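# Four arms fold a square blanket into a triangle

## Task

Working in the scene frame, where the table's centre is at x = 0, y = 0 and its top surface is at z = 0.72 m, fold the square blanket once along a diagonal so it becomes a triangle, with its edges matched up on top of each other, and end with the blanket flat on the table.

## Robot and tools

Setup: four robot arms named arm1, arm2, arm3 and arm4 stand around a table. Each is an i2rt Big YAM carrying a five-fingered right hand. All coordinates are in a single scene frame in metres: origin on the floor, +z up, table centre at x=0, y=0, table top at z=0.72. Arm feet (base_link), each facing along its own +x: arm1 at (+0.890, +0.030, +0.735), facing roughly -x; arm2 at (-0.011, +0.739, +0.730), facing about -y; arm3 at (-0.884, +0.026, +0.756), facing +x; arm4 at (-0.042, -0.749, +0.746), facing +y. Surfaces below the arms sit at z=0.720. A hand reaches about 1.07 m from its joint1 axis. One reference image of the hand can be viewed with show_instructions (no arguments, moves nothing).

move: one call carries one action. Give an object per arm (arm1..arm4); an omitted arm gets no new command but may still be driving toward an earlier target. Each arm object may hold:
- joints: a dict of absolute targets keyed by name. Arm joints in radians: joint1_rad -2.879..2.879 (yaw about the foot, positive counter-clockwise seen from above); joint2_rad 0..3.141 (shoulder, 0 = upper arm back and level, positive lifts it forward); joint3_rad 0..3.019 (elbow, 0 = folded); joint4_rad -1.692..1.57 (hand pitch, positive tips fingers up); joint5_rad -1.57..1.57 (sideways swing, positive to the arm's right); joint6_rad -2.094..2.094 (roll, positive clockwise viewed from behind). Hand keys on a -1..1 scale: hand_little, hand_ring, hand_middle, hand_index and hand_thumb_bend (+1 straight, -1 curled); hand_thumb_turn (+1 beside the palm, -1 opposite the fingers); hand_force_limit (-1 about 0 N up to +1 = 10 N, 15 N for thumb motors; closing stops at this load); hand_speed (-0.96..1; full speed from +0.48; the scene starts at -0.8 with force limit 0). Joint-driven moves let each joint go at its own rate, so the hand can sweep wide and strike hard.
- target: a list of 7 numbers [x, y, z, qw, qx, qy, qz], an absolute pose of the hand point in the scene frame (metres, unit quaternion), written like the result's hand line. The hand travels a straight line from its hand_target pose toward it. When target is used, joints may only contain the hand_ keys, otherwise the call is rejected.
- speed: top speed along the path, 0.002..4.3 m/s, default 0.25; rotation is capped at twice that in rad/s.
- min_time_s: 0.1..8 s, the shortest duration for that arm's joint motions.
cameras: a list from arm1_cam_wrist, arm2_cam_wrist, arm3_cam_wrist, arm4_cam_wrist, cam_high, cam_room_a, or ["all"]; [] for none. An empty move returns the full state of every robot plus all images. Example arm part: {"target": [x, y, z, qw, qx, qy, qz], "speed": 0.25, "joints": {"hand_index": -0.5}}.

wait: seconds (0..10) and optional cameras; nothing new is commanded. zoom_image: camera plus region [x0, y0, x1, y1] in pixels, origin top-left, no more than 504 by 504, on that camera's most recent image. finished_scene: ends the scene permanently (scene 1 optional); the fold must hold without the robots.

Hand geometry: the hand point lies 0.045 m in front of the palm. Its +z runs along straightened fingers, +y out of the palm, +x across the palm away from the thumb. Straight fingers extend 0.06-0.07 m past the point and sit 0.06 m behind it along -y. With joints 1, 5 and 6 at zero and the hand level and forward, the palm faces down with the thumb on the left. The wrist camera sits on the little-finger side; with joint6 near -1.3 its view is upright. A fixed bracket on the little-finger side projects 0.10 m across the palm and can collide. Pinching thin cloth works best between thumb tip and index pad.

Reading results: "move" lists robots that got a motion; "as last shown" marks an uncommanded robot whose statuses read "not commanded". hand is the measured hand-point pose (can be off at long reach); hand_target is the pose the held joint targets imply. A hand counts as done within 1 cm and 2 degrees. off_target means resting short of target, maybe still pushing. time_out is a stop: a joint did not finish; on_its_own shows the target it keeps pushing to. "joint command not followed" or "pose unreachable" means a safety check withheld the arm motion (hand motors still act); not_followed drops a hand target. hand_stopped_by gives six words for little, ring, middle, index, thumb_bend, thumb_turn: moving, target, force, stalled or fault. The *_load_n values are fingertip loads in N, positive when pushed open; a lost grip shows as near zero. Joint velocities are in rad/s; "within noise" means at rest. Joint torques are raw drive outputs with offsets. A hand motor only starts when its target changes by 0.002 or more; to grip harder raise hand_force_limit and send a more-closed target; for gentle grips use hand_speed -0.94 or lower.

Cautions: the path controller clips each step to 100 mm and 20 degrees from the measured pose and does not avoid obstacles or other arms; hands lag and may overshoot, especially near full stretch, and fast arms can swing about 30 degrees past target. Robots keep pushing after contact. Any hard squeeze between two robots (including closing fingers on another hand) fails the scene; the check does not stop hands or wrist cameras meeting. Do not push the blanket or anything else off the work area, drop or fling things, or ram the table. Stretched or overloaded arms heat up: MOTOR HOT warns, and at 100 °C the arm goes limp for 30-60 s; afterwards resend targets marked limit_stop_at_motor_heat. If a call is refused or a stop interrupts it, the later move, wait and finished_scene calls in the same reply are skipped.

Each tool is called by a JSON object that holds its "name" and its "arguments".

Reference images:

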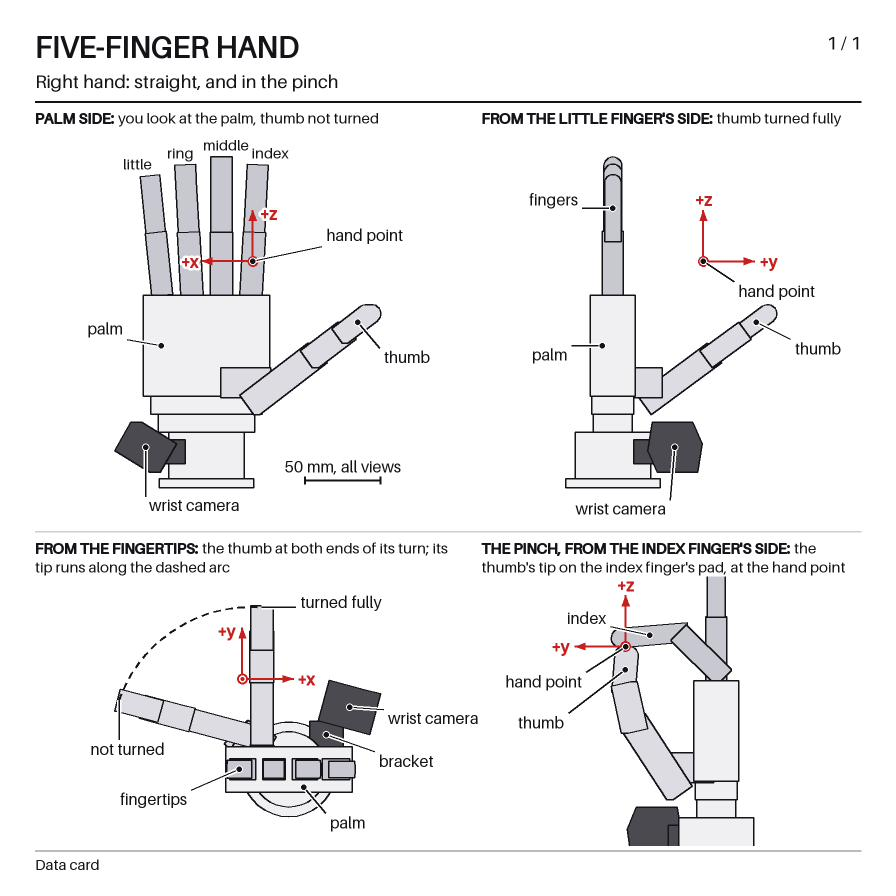

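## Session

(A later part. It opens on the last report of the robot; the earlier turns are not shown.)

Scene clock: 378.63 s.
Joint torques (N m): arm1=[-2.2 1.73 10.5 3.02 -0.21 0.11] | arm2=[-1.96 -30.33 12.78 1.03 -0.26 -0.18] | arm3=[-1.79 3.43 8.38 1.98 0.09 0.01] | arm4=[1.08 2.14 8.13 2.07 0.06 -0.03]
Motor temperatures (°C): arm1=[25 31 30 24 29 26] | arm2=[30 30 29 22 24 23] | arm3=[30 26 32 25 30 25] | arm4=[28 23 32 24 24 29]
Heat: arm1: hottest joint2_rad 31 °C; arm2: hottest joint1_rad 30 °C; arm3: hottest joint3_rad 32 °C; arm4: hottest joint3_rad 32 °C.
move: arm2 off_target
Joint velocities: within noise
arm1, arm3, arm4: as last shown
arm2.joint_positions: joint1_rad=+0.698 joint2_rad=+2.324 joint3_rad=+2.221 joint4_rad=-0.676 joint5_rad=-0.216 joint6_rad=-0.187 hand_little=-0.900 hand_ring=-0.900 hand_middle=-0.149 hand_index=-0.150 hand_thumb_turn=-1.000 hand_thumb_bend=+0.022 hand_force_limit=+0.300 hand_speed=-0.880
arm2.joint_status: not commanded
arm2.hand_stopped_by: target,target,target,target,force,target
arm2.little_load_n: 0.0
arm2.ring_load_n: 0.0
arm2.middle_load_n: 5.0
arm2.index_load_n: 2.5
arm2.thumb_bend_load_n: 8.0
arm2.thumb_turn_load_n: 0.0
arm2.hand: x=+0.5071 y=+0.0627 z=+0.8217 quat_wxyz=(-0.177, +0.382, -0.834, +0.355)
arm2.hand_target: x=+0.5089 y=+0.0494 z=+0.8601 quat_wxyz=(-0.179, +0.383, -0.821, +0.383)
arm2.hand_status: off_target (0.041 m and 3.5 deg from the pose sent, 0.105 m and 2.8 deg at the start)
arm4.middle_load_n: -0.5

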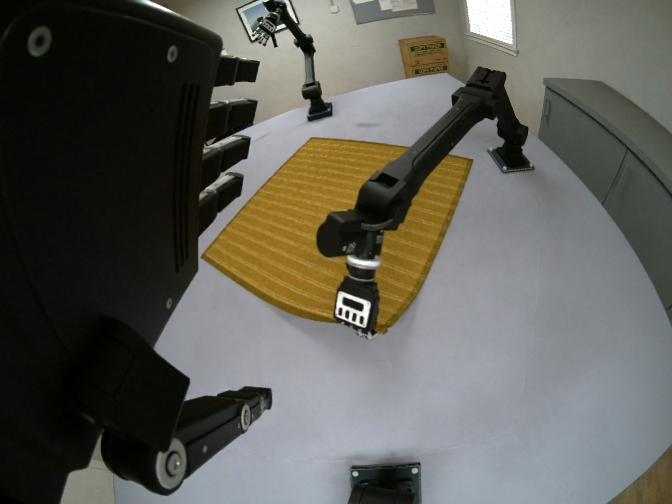

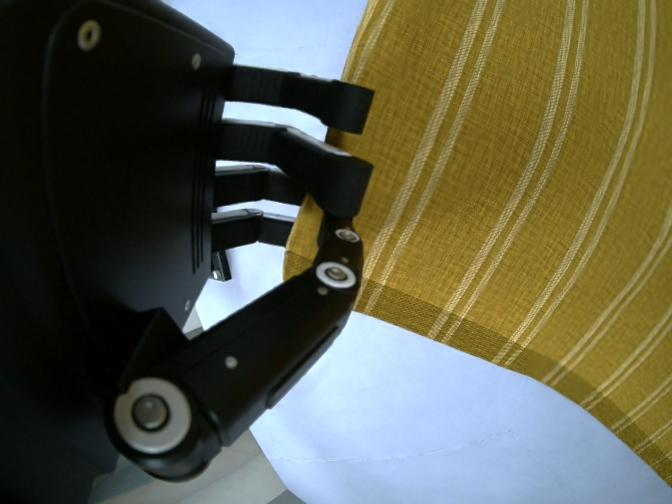

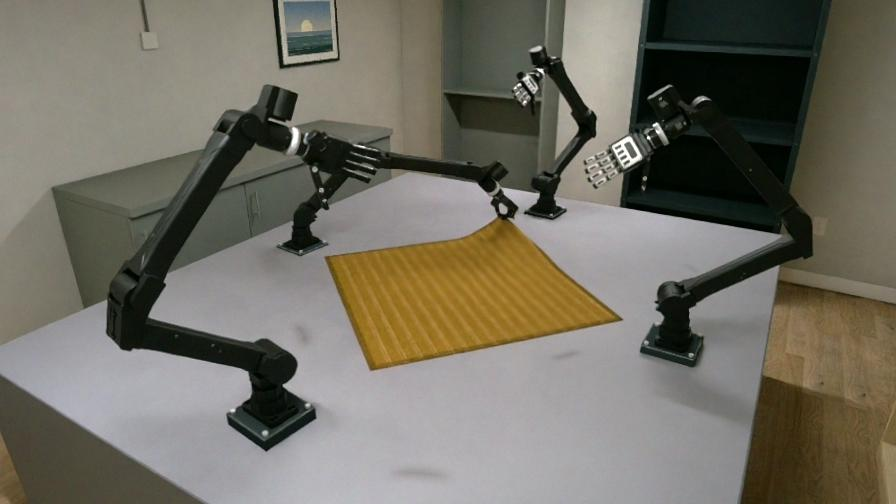

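{"name": "move", "arguments": {"arm2": {"target": [0.4700, 0.0480, 0.95, 0.1790, -0.3837, 0.8211, -0.3829], "speed": 0.1}, "cameras": ["arm1_cam_wrist", "arm2_cam_wrist", "cam_room_a", "cam_high"]}}

{"name": "zoom_image", "arguments": {"camera": "cam_room_a", "region": [400, 120, 600, 270]}}

{"name": "zoom_image", "arguments": {"camera": "arm1_cam_wrist", "region": [280, 220, 440, 360]}}

{"name": "zoom_image", "arguments": {"camera": "arm2_cam_wrist", "region": [220, 140, 460, 320]}}

Scene clock: 395.20 s.
Joint torques (N m): arm1=[-2.14 1.79 10.47 3.03 -0.19 0.11] | arm2=[-1.49 -29.86 13.01 1.09 -0.37 -0.21] | arm3=[-1.26 3.31 8.43 1.95 0.11 0.04] | arm4=[0.85 3.02 8.03 1.92 0.03 -0.03]
Motor temperatures (°C): arm1=[25 30 30 24 29 26] | arm2=[30 31 30 22 24 23] | arm3=[30 26 32 25 30 25] | arm4=[28 23 32 24 24 29]
Heat: arm1: hottest joint2_rad 30 °C; arm2: hottest joint2_rad 31 °C; arm3: hottest joint3_rad 32 °C; arm4: hottest joint3_rad 32 °C.
move: arm2 off_target
Joint velocities: within noise
arm1, arm3, arm4: as last shown
arm2.joint_positions: joint1_rad=+0.653 joint2_rad=+2.256 joint3_rad=+2.329 joint4_rad=-0.866 joint5_rad=-0.246 joint6_rad=-0.215 hand_little=-0.900 hand_ring=-0.900 hand_middle=-0.149 hand_index=-0.150 hand_thumb_turn=-1.000 hand_thumb_bend=+0.022 hand_force_limit=+0.300 hand_speed=-0.880
arm2.joint_status: not commanded
arm2.hand_stopped_by: target,target,target,target,force,target
arm2.little_load_n: 0.0
arm2.ring_load_n: 0.0
arm2.middle_load_n: 5.0
arm2.index_load_n: 2.0
arm2.thumb_bend_load_n: 8.0
arm2.thumb_turn_load_n: 0.0
arm2.hand: x=+0.4682 y=+0.0585 z=+0.9074 quat_wxyz=(-0.176, +0.380, -0.837, +0.352)
arm2.hand_target: x=+0.4690 y=+0.0498 z=+0.9499 quat_wxyz=(-0.179, +0.384, -0.821, +0.384)
arm2.hand_status: off_target (0.044 m and 4.0 deg from the pose sent, 0.134 m and 3.5 deg at the start)
arm4.middle_load_n: 0.0
pictures: arm1_cam_wrist, arm2_cam_wrist, cam_high, cam_room_a

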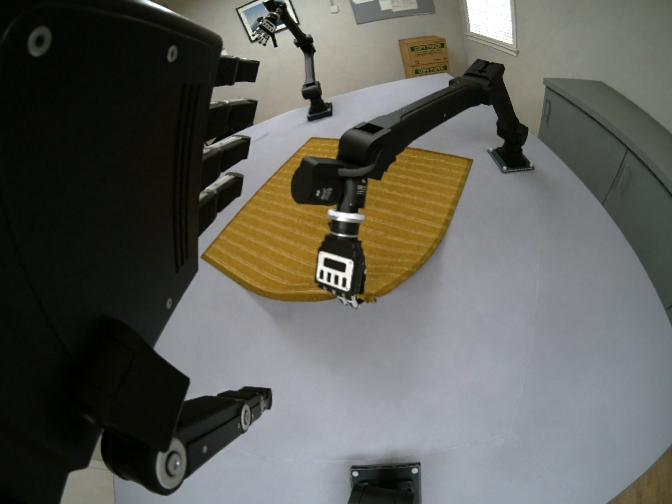

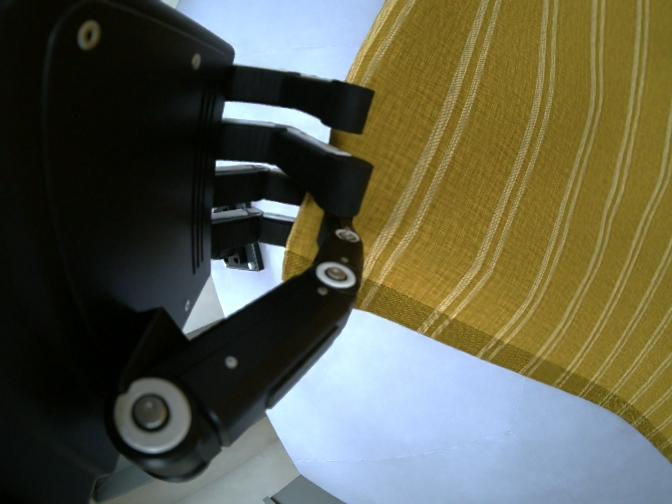

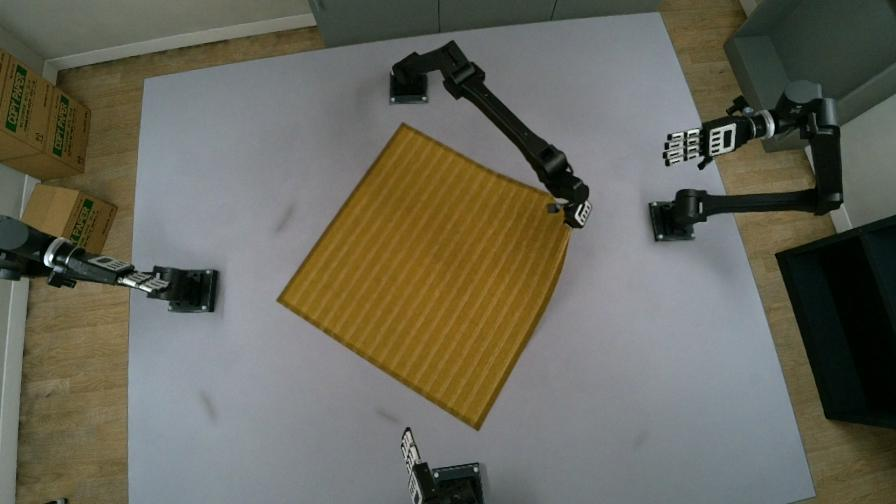

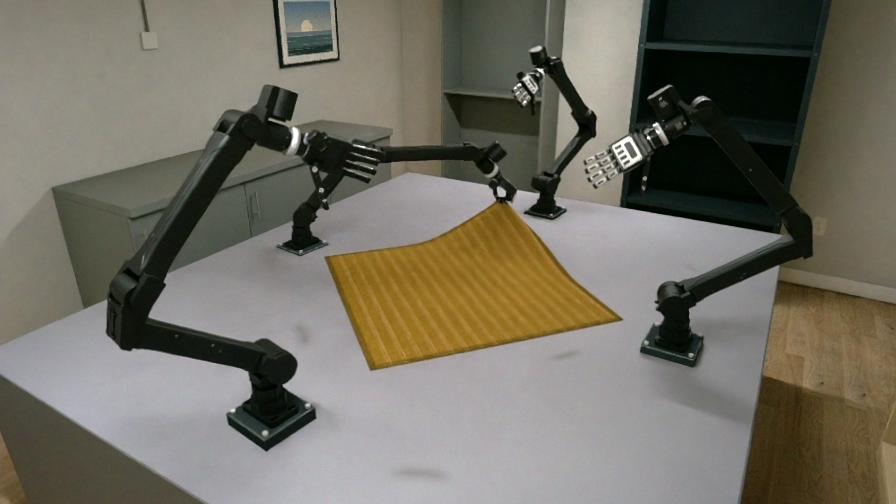

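Scaled by 2.520.

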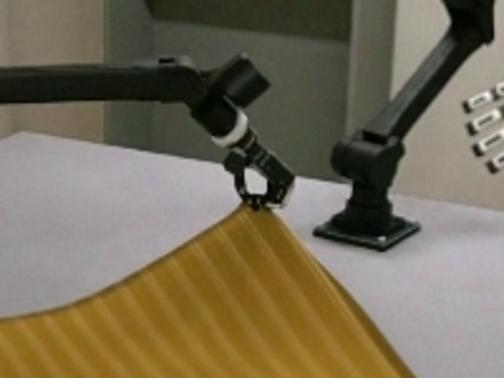

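Scaled by 3.150 from the camera's image (finer frame: 960x720).

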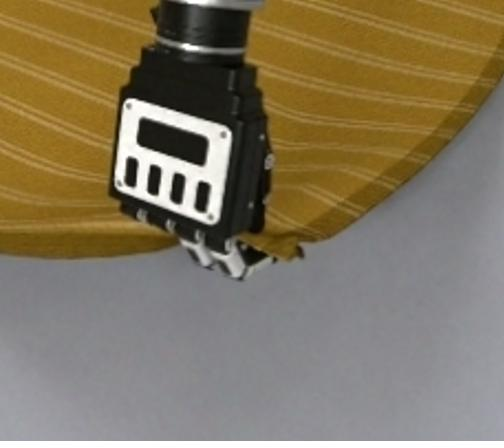

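Scaled by 2.100 from the camera's image (finer frame: 960x720).

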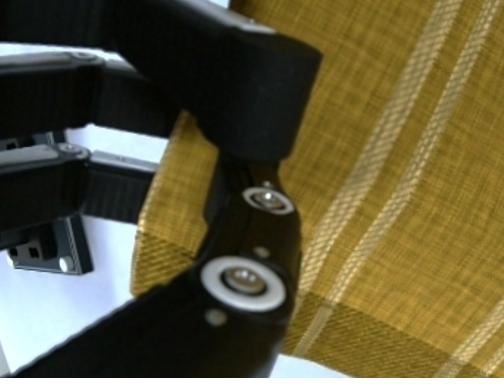

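{"name": "move", "arguments": {"arm2": {"target": [0.350, 0.030, 1.08, 0.2113, -0.2345, 0.8754, -0.3660], "speed": 0.18}, "cameras": ["arm1_cam_wrist", "cam_room_a"]}}

{"name": "move", "arguments": {"arm2": {"target": [0.165, 0.020, 1.20, 0.2363, -0.0631, 0.9040, -0.3504], "speed": 0.18}, "cameras": ["arm1_cam_wrist", "arm2_cam_wrist", "cam_room_a"]}}

Scene clock: 508.37 s.
Joint torques (N m): arm1=[-2.26 1.61 10.44 3.03 -0.2 0.12] | arm2=[-1.32 -26.99 12.48 1.1 -0.4 0.1] | arm3=[-1.9 3.25 8.43 1.78 0.1 0.04] | arm4=[1.61 2.26 8.18 1.94 0.03 -0.05]
Motor temperatures (°C): arm1=[25 30 30 23 28 26] | arm2=[30 31 35 22 24 22] | arm3=[29 26 33 25 29 25] | arm4=[28 23 32 24 24 29]
Heat: arm1: hottest joint2_rad 30 °C; arm2: hottest joint3_rad 35 °C; arm3: hottest joint3_rad 33 °C; arm4: hottest joint3_rad 32 °C.
move: arm2 off_target
Joint velocities: within noise
arm1, arm3, arm4: as last shown
arm1.middle_load_n: -0.5
arm2.joint_positions: joint1_rad=+0.477 joint2_rad=+2.216 joint3_rad=+2.636 joint4_rad=-1.206 joint5_rad=-0.307 joint6_rad=-0.043 hand_little=-0.900 hand_ring=-0.900 hand_middle=-0.149 hand_index=-0.150 hand_thumb_turn=-1.000 hand_thumb_bend=+0.022 hand_force_limit=+0.300 hand_speed=-0.880
arm2.joint_status: not commanded
arm2.hand_stopped_by: target,target,target,target,force,target
arm2.little_load_n: 0.0
arm2.ring_load_n: 0.0
arm2.middle_load_n: 5.5
arm2.index_load_n: 2.5
arm2.thumb_bend_load_n: 8.0
arm2.thumb_turn_load_n: 0.0
arm2.hand: x=+0.3461 y=+0.0323 z=+1.0551 quat_wxyz=(-0.204, +0.240, -0.883, +0.349)
arm2.hand_target: x=+0.3496 y=+0.0312 z=+1.0797 quat_wxyz=(-0.212, +0.234, -0.875, +0.367)
arm2.hand_status: off_target (0.025 m and 2.4 deg from the pose sent, 0.211 m and 17.8 deg at the start)

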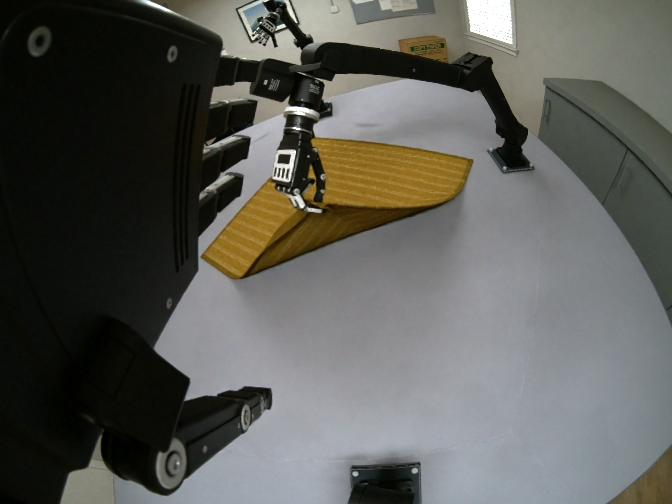

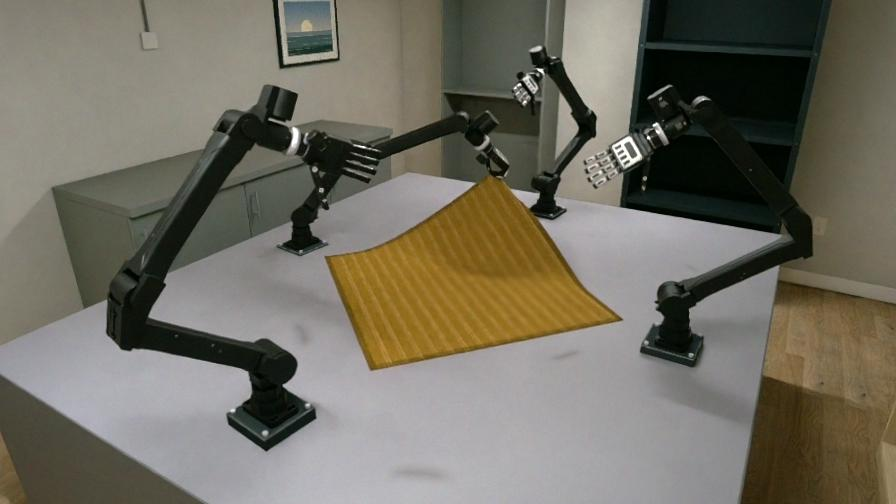

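Scene clock: 510.37 s.
Joint torques (N m): arm1=[-2.02 1.73 10.43 3.03 -0.18 0.13] | arm2=[-1.38 -26.58 10.37 1.31 -0.44 0.12] | arm3=[-1.03 3.14 8.49 1.87 0.11 0.01] | arm4=[1.08 2.37 8.14 2.02 0.04 -0.06]
Motor temperatures (°C): arm1=[25 30 30 23 28 26] | arm2=[30 31 35 22 24 22] | arm3=[29 26 33 25 29 25] | arm4=[28 23 32 24 24 29]
Heat: arm1: hottest joint2_rad 30 °C; arm2: hottest joint3_rad 35 °C; arm3: hottest joint3_rad 33 °C; arm4: hottest joint3_rad 32 °C.
move: arm2 off_target
Joint velocities: within noise
arm1, arm3, arm4: as last shown
arm1.middle_load_n: 0.0
arm2.joint_positions: joint1_rad=+0.196 joint2_rad=+2.199 joint3_rad=+2.887 joint4_rad=-1.414 joint5_rad=-0.414 joint6_rad=+0.159 hand_little=-0.900 hand_ring=-0.900 hand_middle=-0.149 hand_index=-0.150 hand_thumb_turn=-1.000 hand_thumb_bend=+0.022 hand_force_limit=+0.300 hand_speed=-0.880
arm2.joint_status: not commanded
arm2.hand_stopped_by: target,target,target,target,force,target
arm2.little_load_n: 0.0
arm2.ring_load_n: 0.0
arm2.middle_load_n: 5.5
arm2.index_load_n: 2.5
arm2.thumb_bend_load_n: 8.0
arm2.thumb_turn_load_n: 0.0
arm2.hand: x=+0.1604 y=+0.0137 z=+1.1692 quat_wxyz=(-0.238, +0.048, -0.895, +0.374)
arm2.hand_target: x=+0.1646 y=+0.0220 z=+1.1987 quat_wxyz=(-0.246, +0.047, -0.884, +0.395)
arm2.hand_status: off_target (0.032 m and 3.3 deg from the pose sent, 0.232 m and 20.8 deg at the start; a joint's target at an end of its range on 29 of 60 steps)

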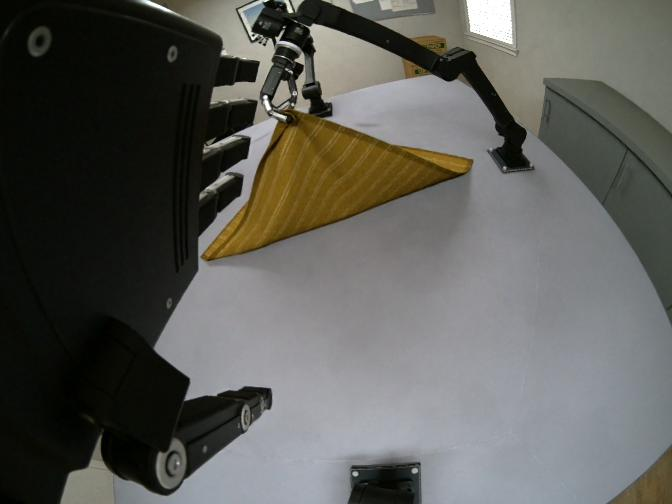

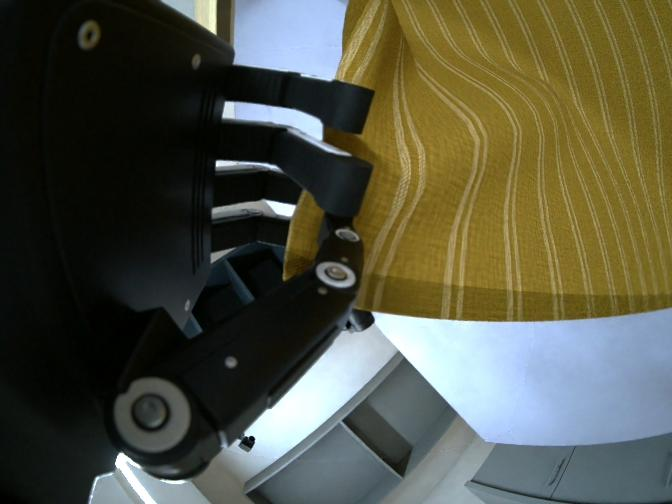

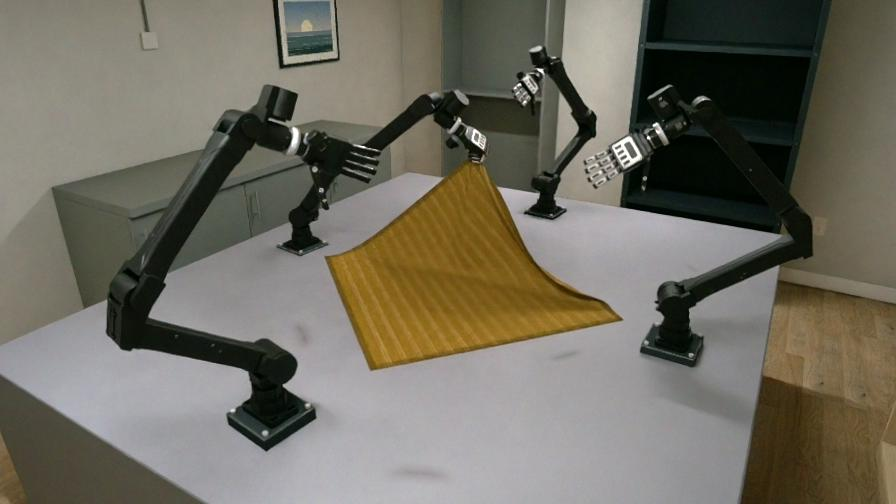

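{"name": "move", "arguments": {"arm2": {"target": [-0.006, 0.010, 1.20, 0.2954, 0.0747, 0.8539, -0.4219], "speed": 0.18}, "cameras": ["cam_room_a"]}}

{"name": "move", "arguments": {"arm2": {"target": [-0.177, -0.005, 1.17, 0.2729, 0.1192, 0.8488, -0.4368], "speed": 0.18}, "cameras": ["arm1_cam_wrist", "arm2_cam_wrist", "arm3_cam_wrist", "cam_room_a", "cam_high"]}}

Scene clock: 523.07 s.
Joint torques (N m): arm1=[-2.08 1.9 10.52 3 -0.21 0.11] | arm2=[-1.49 -26.46 7.45 2.07 -0.48 0.11] | arm3=[-1.49 3.6 8.49 1.95 0.06 0] | arm4=[1.32 2.14 8.06 2.04 0.04 -0.04]
Motor temperatures (°C): arm1=[25 30 30 23 28 26] | arm2=[30 31 34 22 24 22] | arm3=[29 26 33 25 29 25] | arm4=[28 23 32 24 24 29]
Heat: arm1: hottest joint2_rad 30 °C; arm2: hottest joint3_rad 34 °C; arm3: hottest joint3_rad 33 °C; arm4: hottest joint3_rad 32 °C.
move: arm2 off_target
Joint velocities: within noise
arm1, arm3, arm4: as last shown
arm1.little_load_n: 0.5
arm1.ring_load_n: -0.5
arm2.joint_positions: joint1_rad=-0.086 joint2_rad=+2.004 joint3_rad=+2.473 joint4_rad=-1.128 joint5_rad=-0.616 joint6_rad=+0.279 hand_little=-0.900 hand_ring=-0.900 hand_middle=-0.149 hand_index=-0.150 hand_thumb_turn=-1.000 hand_thumb_bend=+0.022 hand_force_limit=+0.300 hand_speed=-0.880
arm2.joint_status: not commanded
arm2.hand_stopped_by: target,target,target,target,force,target
arm2.little_load_n: 0.0
arm2.ring_load_n: 0.5
arm2.middle_load_n: 5.5
arm2.index_load_n: 2.0
arm2.thumb_bend_load_n: 8.0
arm2.thumb_turn_load_n: 0.0
arm2.hand: x=-0.0093 y=+0.0048 z=+1.1786 quat_wxyz=(-0.291, -0.075, -0.863, +0.406)
arm2.hand_target: x=-0.0059 y=+0.0103 z=+1.1997 quat_wxyz=(-0.296, -0.074, -0.854, +0.421)
arm2.hand_status: off_target (0.022 m and 2.2 deg from the pose sent, 0.169 m and 17.2 deg at the start)

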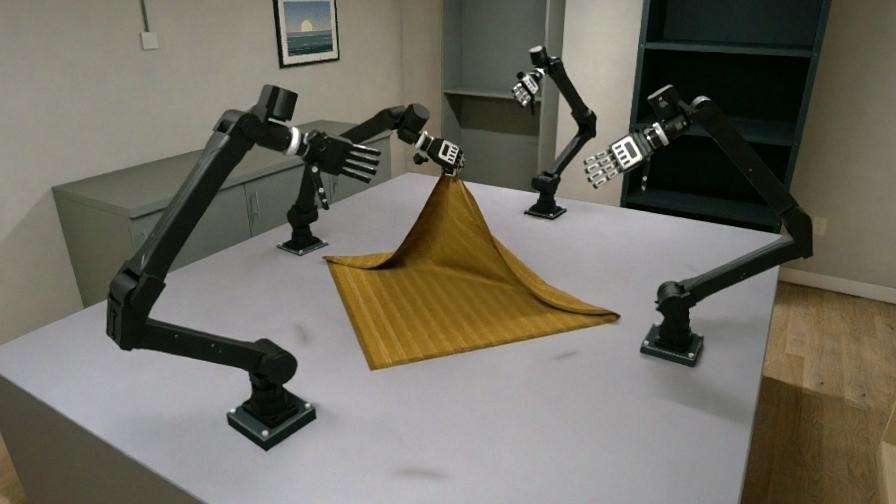

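Scene clock: 525.53 s.
Joint torques (N m): arm1=[-2.14 1.44 10.44 2.96 -0.2 0.12] | arm2=[-1.9 -25.41 11.77 1.01 -0.54 -0.16] | arm3=[-1.32 3.08 8.5 1.77 0.1 0.02] | arm4=[0.67 2.73 7.98 1.94 0.03 -0.06]
Motor temperatures (°C): arm1=[25 30 30 23 28 26] | arm2=[30 31 33 22 24 22] | arm3=[29 26 33 25 29 25] | arm4=[28 23 32 24 24 29]
Heat: arm1: hottest joint2_rad 30 °C; arm2: hottest joint3_rad 33 °C; arm3: hottest joint3_rad 33 °C; arm4: hottest joint3_rad 32 °C.
move: arm2 off_target
Joint velocities: within noise
arm1, arm3, arm4: as last shown
arm1.little_load_n: 0.0
arm1.ring_load_n: 0.0
arm2.joint_positions: joint1_rad=-0.313 joint2_rad=+2.220 joint3_rad=+2.780 joint4_rad=-1.262 joint5_rad=-0.716 joint6_rad=+0.223 hand_little=-0.900 hand_ring=-0.900 hand_middle=-0.149 hand_index=-0.150 hand_thumb_turn=-1.000 hand_thumb_bend=+0.022 hand_force_limit=+0.300 hand_speed=-0.880
arm2.joint_status: not commanded
arm2.hand_stopped_by: target,target,target,target,force,target
arm2.little_load_n: 0.0
arm2.ring_load_n: 0.0
arm2.middle_load_n: 5.5
arm2.index_load_n: 2.0
arm2.thumb_bend_load_n: 7.5
arm2.thumb_turn_load_n: 0.0
arm2.hand: x=-0.1752 y=-0.0053 z=+1.1543 quat_wxyz=(-0.279, -0.134, -0.853, +0.421)
arm2.hand_target: x=-0.1767 y=-0.0041 z=+1.1696 quat_wxyz=(-0.273, -0.120, -0.848, +0.439)
arm2.hand_status: off_target (0.016 m and 2.6 deg from the pose sent, 0.168 m and 6.7 deg at the start)
pictures: arm1_cam_wrist, arm2_cam_wrist, arm3_cam_wrist, cam_high, cam_room_a

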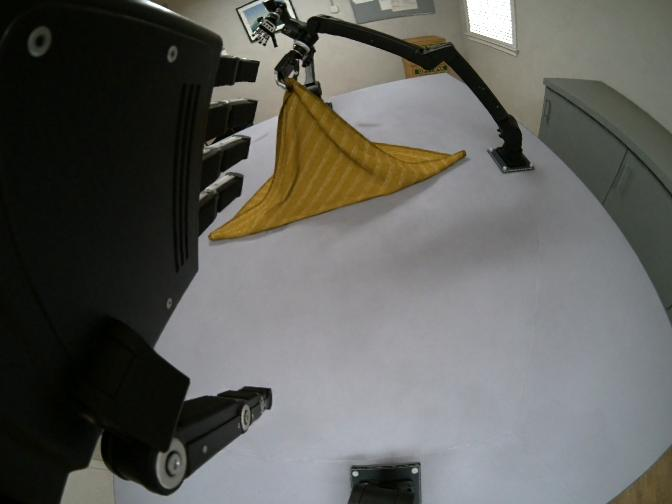

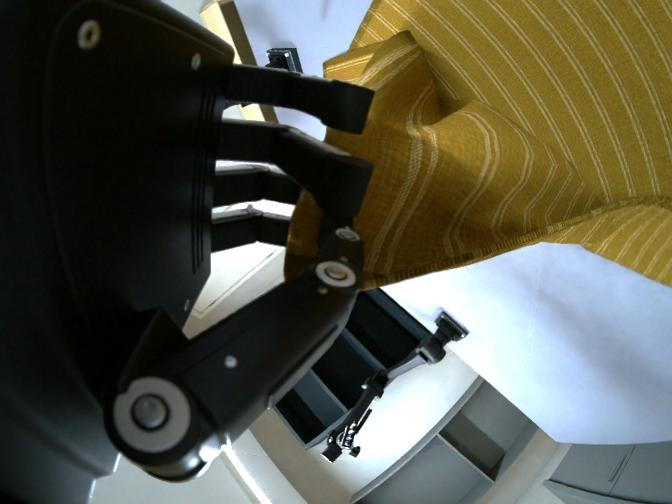

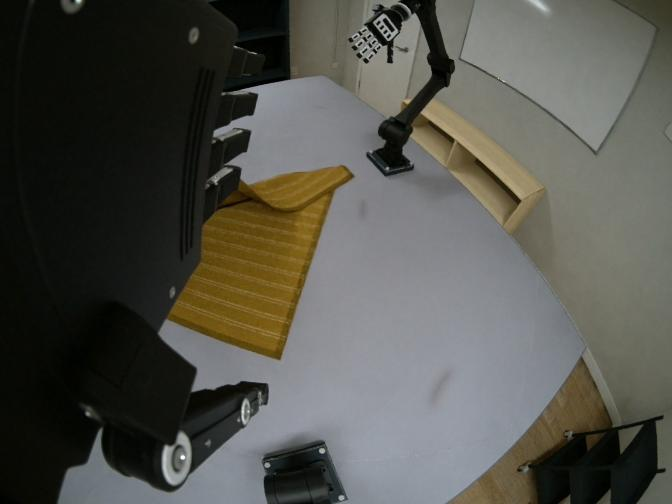

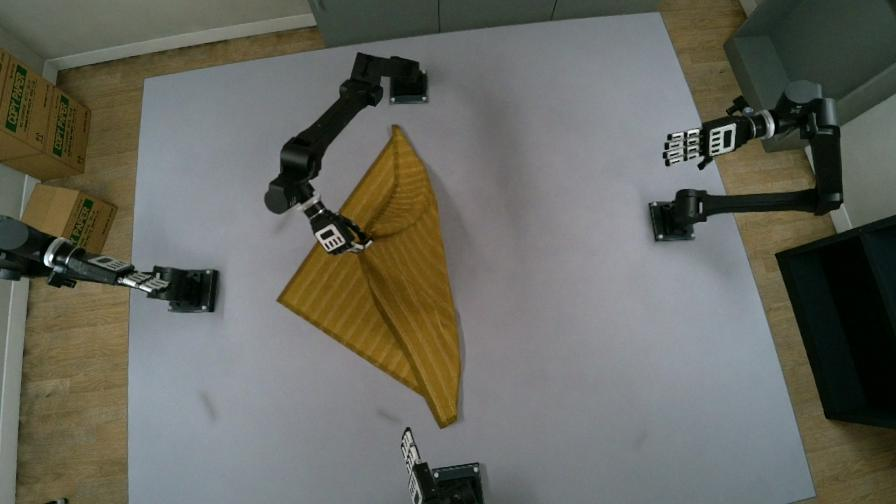

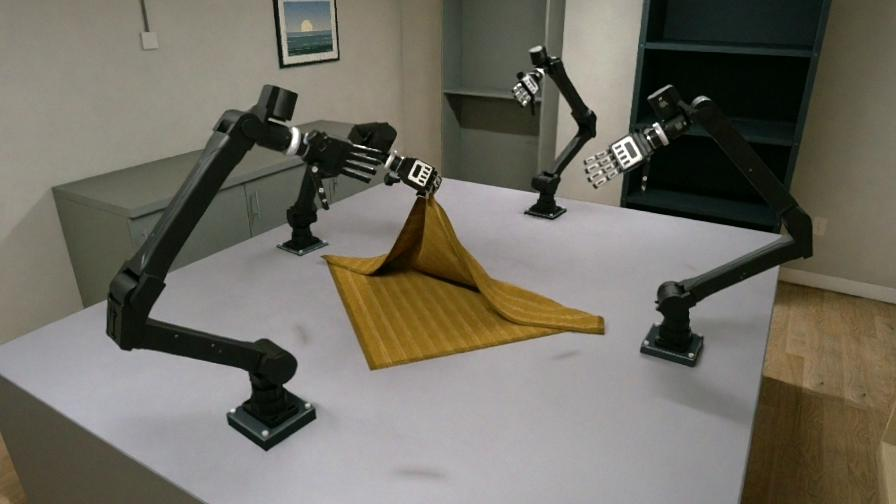

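{"name": "move", "arguments": {"arm2": {"target": [-0.350, -0.020, 1.06, 0.2497, 0.1341, 0.8467, -0.4506], "speed": 0.15}, "cameras": ["cam_high", "cam_room_a"]}}

Scene clock: 538.73 s.
Joint torques (N m): arm1=[-2.43 1.9 10.47 2.95 -0.16 0.11] | arm2=[-1.9 -28.75 12.19 1.91 -0.52 -0.14] | arm3=[-1.14 3.43 8.47 1.84 0.13 0.02] | arm4=[1.44 2.49 8.06 1.99 0.06 -0.09]
Motor temperatures (°C): arm1=[25 30 31 23 28 26] | arm2=[30 32 33 22 25 22] | arm3=[29 26 33 24 29 25] | arm4=[28 23 32 23 24 28]
Heat: arm1: hottest joint3_rad 31 °C; arm2: hottest joint3_rad 33 °C; arm3: hottest joint3_rad 33 °C; arm4: hottest joint3_rad 32 °C.
move: arm2 off_target
Joint velocities: within noise
arm1, arm3, arm4: as last shown
arm2.joint_positions: joint1_rad=-0.503 joint2_rad=+2.447 joint3_rad=+2.874 joint4_rad=-1.147 joint5_rad=-0.796 joint6_rad=+0.141 hand_little=-0.900 hand_ring=-0.900 hand_middle=-0.149 hand_index=-0.150 hand_thumb_turn=-1.000 hand_thumb_bend=+0.022 hand_force_limit=+0.300 hand_speed=-0.880
arm2.joint_status: not commanded
arm2.hand_stopped_by: target,target,target,target,force,target
arm2.little_load_n: 0.0
arm2.ring_load_n: 0.5
arm2.middle_load_n: 5.5
arm2.index_load_n: 2.5
arm2.thumb_bend_load_n: 7.5
arm2.thumb_turn_load_n: 0.0
arm2.hand: x=-0.3433 y=-0.0153 z=+1.0404 quat_wxyz=(-0.256, -0.164, -0.840, +0.450)
arm2.hand_target: x=-0.3487 y=-0.0178 z=+1.0595 quat_wxyz=(-0.242, -0.146, -0.832, +0.477)
arm2.hand_status: off_target (0.021 m and 3.6 deg from the pose sent, 0.199 m and 4.8 deg at the start; a joint's target at an end of its range on 26 of 61 steps)
arm3.ring_load_n: 0.5
arm3.middle_load_n: 0.5

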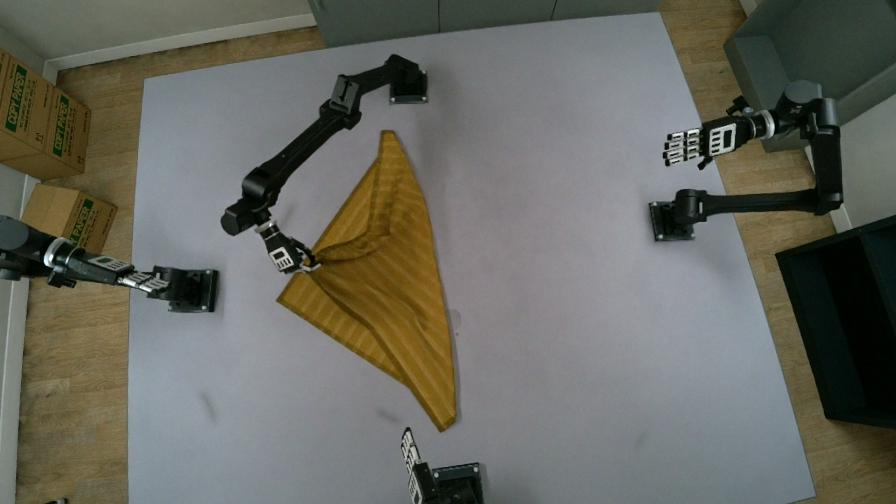

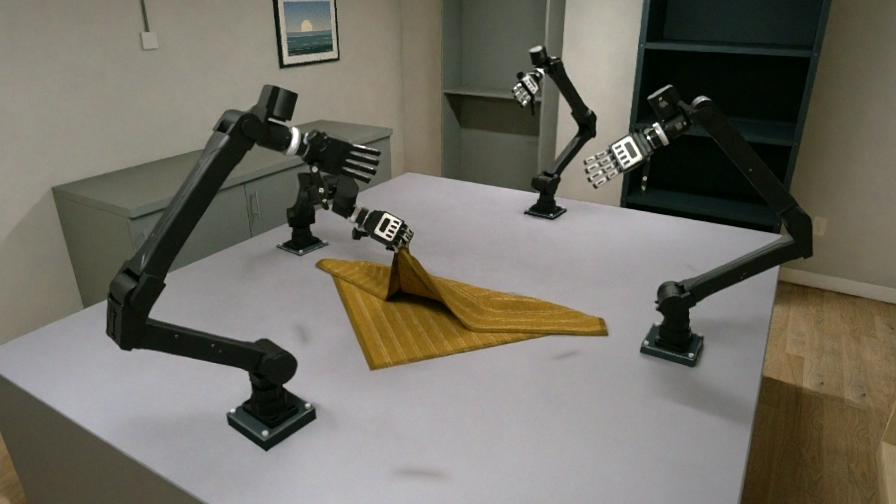

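{"name": "move", "arguments": {"arm2": {"target": [-0.460, -0.025, 0.92, 0.2013, 0.1341, 0.8467, -0.4741], "speed": 0.12}, "cameras": ["cam_high", "cam_room_a"]}}

{"name": "move", "arguments": {"arm2": {"target": [-0.515, -0.030, 0.82, 0.1820, 0.1297, 0.8189, -0.5287], "speed": 0.1}, "cameras": ["cam_high", "cam_room_a", "arm3_cam_wrist", "arm2_cam_wrist"]}}

Scene clock: 548.93 s.
Joint torques (N m): arm1=[-2.08 1.85 10.44 2.99 -0.18 0.11] | arm2=[-2.43 -30.51 12.62 1.87 -0.29 -0.24] | arm3=[-1.26 3.19 8.5 1.92 0.08 0.03] | arm4=[1.2 2.08 8.13 1.96 0.06 -0.05]
Motor temperatures (°C): arm1=[25 30 31 23 28 25] | arm2=[29 32 34 22 25 22] | arm3=[29 26 33 24 29 25] | arm4=[28 23 32 23 24 28]
Heat: arm1: hottest joint3_rad 31 °C; arm2: hottest joint3_rad 34 °C; arm3: hottest joint3_rad 33 °C; arm4: hottest joint3_rad 32 °C.
move: arm2 off_target
Joint velocities: within noise
arm1.joint_positions: joint1_rad=-0.225 joint2_rad=+0.645 joint3_rad=+1.432 joint4_rad=-1.154 joint5_rad=-0.283 joint6_rad=-1.069 hand_little=+1.000 hand_ring=+1.000 hand_middle=+1.000 hand_index=+1.000 hand_thumb_turn=+1.000 hand_thumb_bend=+1.000 hand_force_limit=+0.000 hand_speed=-0.800
arm1.joint_status: not commanded
arm1.hand_stopped_by: target,target,target,target,target,target
arm1.little_load_n: 0.0
arm1.ring_load_n: 0.0
arm1.middle_load_n: 0.0
arm1.index_load_n: 0.0
arm1.thumb_bend_load_n: 0.0
arm1.thumb_turn_load_n: 0.0
arm1.hand: x=+0.6381 y=+0.0969 z=+1.2699 quat_wxyz=(-0.551, +0.255, +0.778, -0.164)
arm1.hand_target: x=+0.6396 y=+0.0964 z=+1.2821 quat_wxyz=(-0.562, +0.251, +0.771, -0.163)
arm1.hand_status: not commanded
arm2.joint_positions: joint1_rad=-0.589 joint2_rad=+2.630 joint3_rad=+2.874 joint4_rad=-0.960 joint5_rad=-0.790 joint6_rad=+0.048 hand_little=-0.900 hand_ring=-0.900 hand_middle=-0.149 hand_index=-0.150 hand_thumb_turn=-1.000 hand_thumb_bend=+0.022 hand_force_limit=+0.300 hand_speed=-0.880
arm2.joint_status: not commanded
arm2.hand_stopped_by: target,target,target,target,force,target
arm2.little_load_n: 0.0
arm2.ring_load_n: 0.0
arm2.middle_load_n: 5.0
arm2.index_load_n: 2.0
arm2.thumb_bend_load_n: 7.0
arm2.thumb_turn_load_n: 0.5
arm2.hand: x=-0.4435 y=-0.0220 z=+0.9041 quat_wxyz=(-0.211, -0.161, -0.841, +0.472)
arm2.hand_target: x=-0.4584 y=-0.0227 z=+0.9197 quat_wxyz=(-0.189, -0.145, -0.834, +0.497)
arm2.hand_status: off_target (0.023 m and 3.4 deg from the pose sent, 0.168 m and 7.7 deg at the start; a joint's target at an end of its range on 34 of 65 steps)
arm3.joint_positions: joint1_rad=-0.097 joint2_rad=+0.637 joint3_rad=+1.444 joint4_rad=-1.217 joint5_rad=+0.223 joint6_rad=-1.202 hand_little=+1.000 hand_ring=+1.000 hand_middle=+1.000 hand_index=+1.000 hand_thumb_turn=+1.000 hand_thumb_bend=+1.000 hand_force_limit=+0.000 hand_speed=-0.800
arm3.joint_status: not commanded
arm3.hand_stopped_by: target,target,target,target,target,target
arm3.little_load_n: 0.0
arm3.ring_load_n: 0.0
arm3.middle_load_n: 0.0
arm3.index_load_n: 0.0
arm3.thumb_bend_load_n: 0.0
arm3.thumb_turn_load_n: 0.0
arm3.hand: x=-0.6818 y=-0.1131 z=+1.2968 quat_wxyz=(+0.049, +0.774, -0.302, +0.555)
arm3.hand_target: x=-0.6838 y=-0.1127 z=+1.3041 quat_wxyz=(+0.048, +0.769, -0.301, +0.562)
arm3.hand_status: not commanded
arm4.joint_positions: joint1_rad=+0.314 joint2_rad=+0.626 joint3_rad=+1.400 joint4_rad=-1.391 joint5_rad=-0.025 joint6_rad=-1.114 hand_little=+1.000 hand_ring=+1.000 hand_middle=+1.000 hand_index=+1.000 hand_thumb_turn=+1.000 hand_thumb_bend=+1.000 hand_force_limit=+0.000 hand_speed=-0.800
arm4.joint_status: not commanded
arm4.hand_stopped_by: target,target,target,target,target,target
arm4.little_load_n: 0.0
arm4.ring_load_n: 0.0
arm4.middle_load_n: 0.0
arm4.index_load_n: 0.0
arm4.thumb_bend_load_n: 0.0
arm4.thumb_turn_load_n: 0.0
arm4.hand: x=-0.0677 y=-0.5334 z=+1.2217 quat_wxyz=(-0.429, +0.673, +0.578, +0.171)
arm4.hand_target: x=-0.0677 y=-0.5333 z=+1.2322 quat_wxyz=(-0.439, +0.668, +0.575, +0.176)
arm4.hand_status: not commanded

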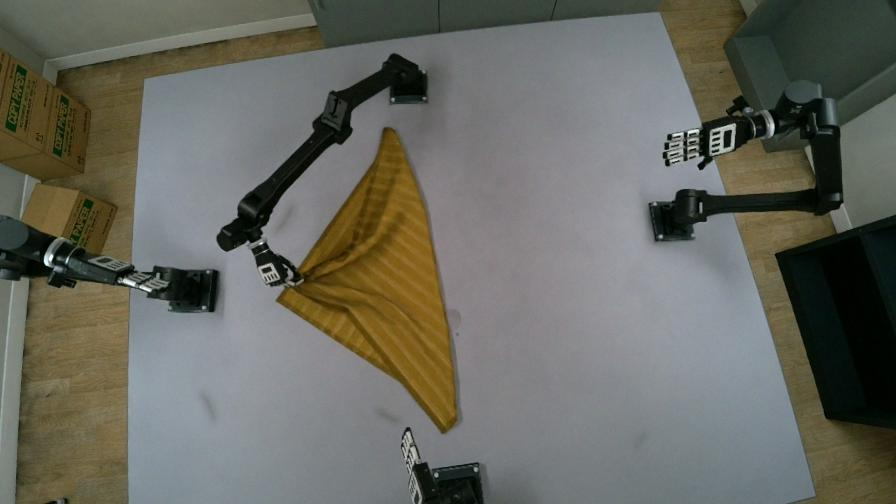

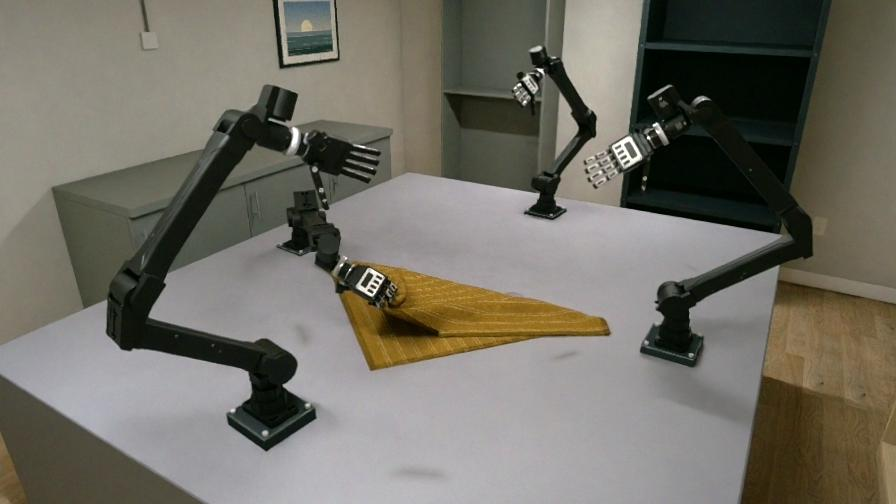

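Scene clock: 550.87 s.
Joint torques (N m): arm1=[-1.9 1.85 10.43 3.03 -0.21 0.11] | arm2=[-2.26 -32.03 12.57 1.87 -0.4 -0.11] | arm3=[-1.2 3.55 8.39 1.88 0.1 0.04] | arm4=[1.38 2.37 8.12 2 0.04 -0.05]
Motor temperatures (°C): arm1=[25 30 31 23 28 25] | arm2=[29 32 34 22 25 22] | arm3=[29 26 33 24 29 25] | arm4=[28 23 32 23 24 28]
Heat: arm1: hottest joint3_rad 31 °C; arm2: hottest joint3_rad 34 °C; arm3: hottest joint3_rad 33 °C; arm4: hottest joint3_rad 32 °C.
move: arm2 off_target
Joint velocities: within noise
arm1, arm3, arm4: as last shown
arm1.thumb_bend_load_n: 0.5
arm2.joint_positions: joint1_rad=-0.635 joint2_rad=+2.788 joint3_rad=+2.877 joint4_rad=-0.717 joint5_rad=-0.831 joint6_rad=+0.037 hand_little=-0.900 hand_ring=-0.900 hand_middle=-0.149 hand_index=-0.150 hand_thumb_turn=-1.000 hand_thumb_bend=+0.022 hand_force_limit=+0.300 hand_speed=-0.880
arm2.joint_status: not commanded
arm2.hand_stopped_by: target,target,target,target,force,target
arm2.little_load_n: 0.0
arm2.ring_load_n: 0.0
arm2.middle_load_n: 5.0
arm2.index_load_n: 2.5
arm2.thumb_bend_load_n: 7.0
arm2.thumb_turn_load_n: 0.0
arm2.hand: x=-0.4976 y=-0.0285 z=+0.8000 quat_wxyz=(-0.195, -0.145, -0.824, +0.512)
arm2.hand_target: x=-0.5134 y=-0.0280 z=+0.8201 quat_wxyz=(-0.177, -0.133, -0.815, +0.535)
arm2.hand_status: off_target (0.027 m and 3.0 deg from the pose sent, 0.111 m and 8.5 deg at the start; a joint's target at an end of its range on 21 of 58 steps)
pictures: arm2_cam_wrist, arm3_cam_wrist, cam_high, cam_room_a

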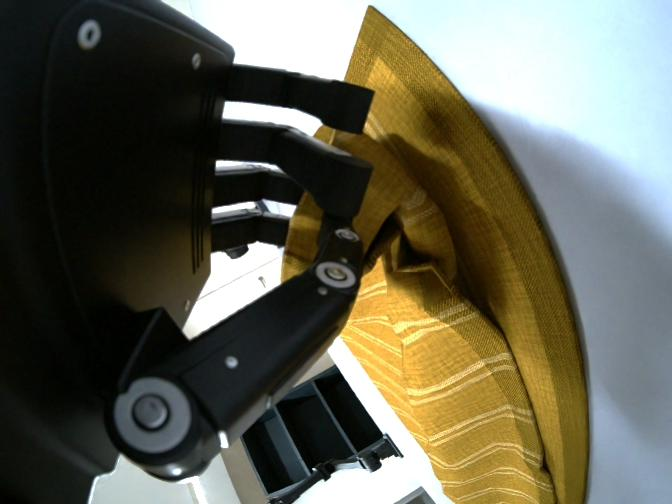

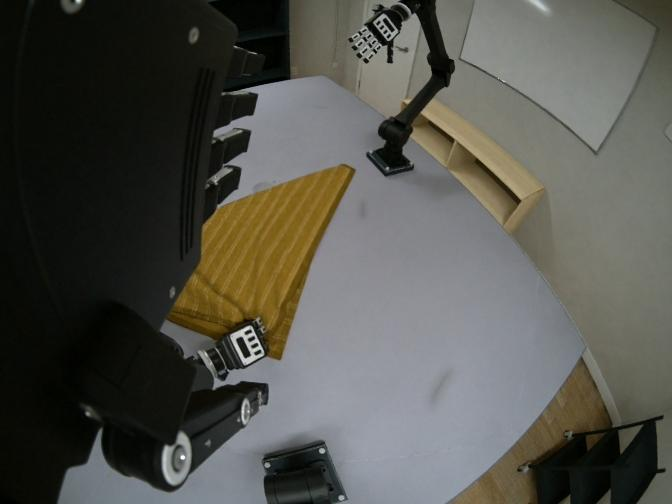

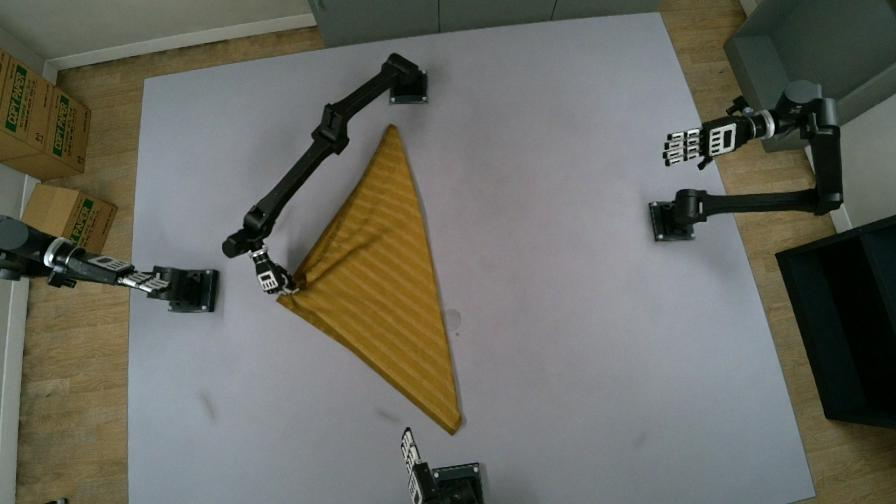

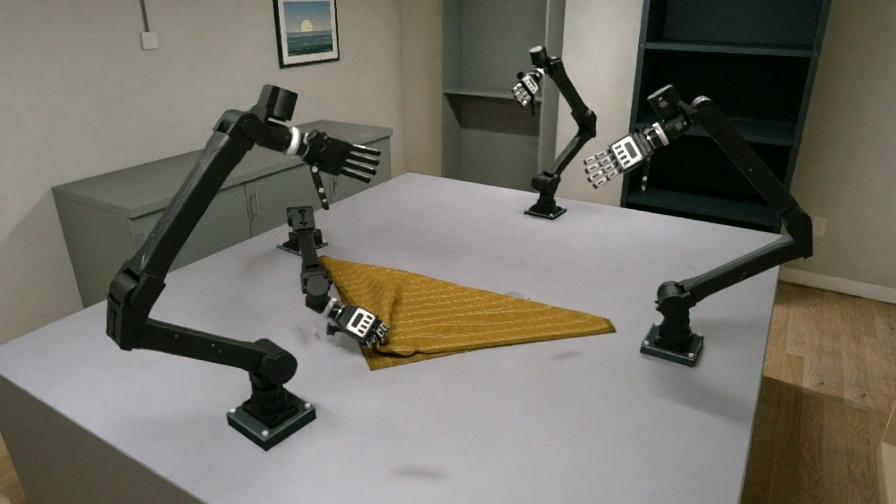

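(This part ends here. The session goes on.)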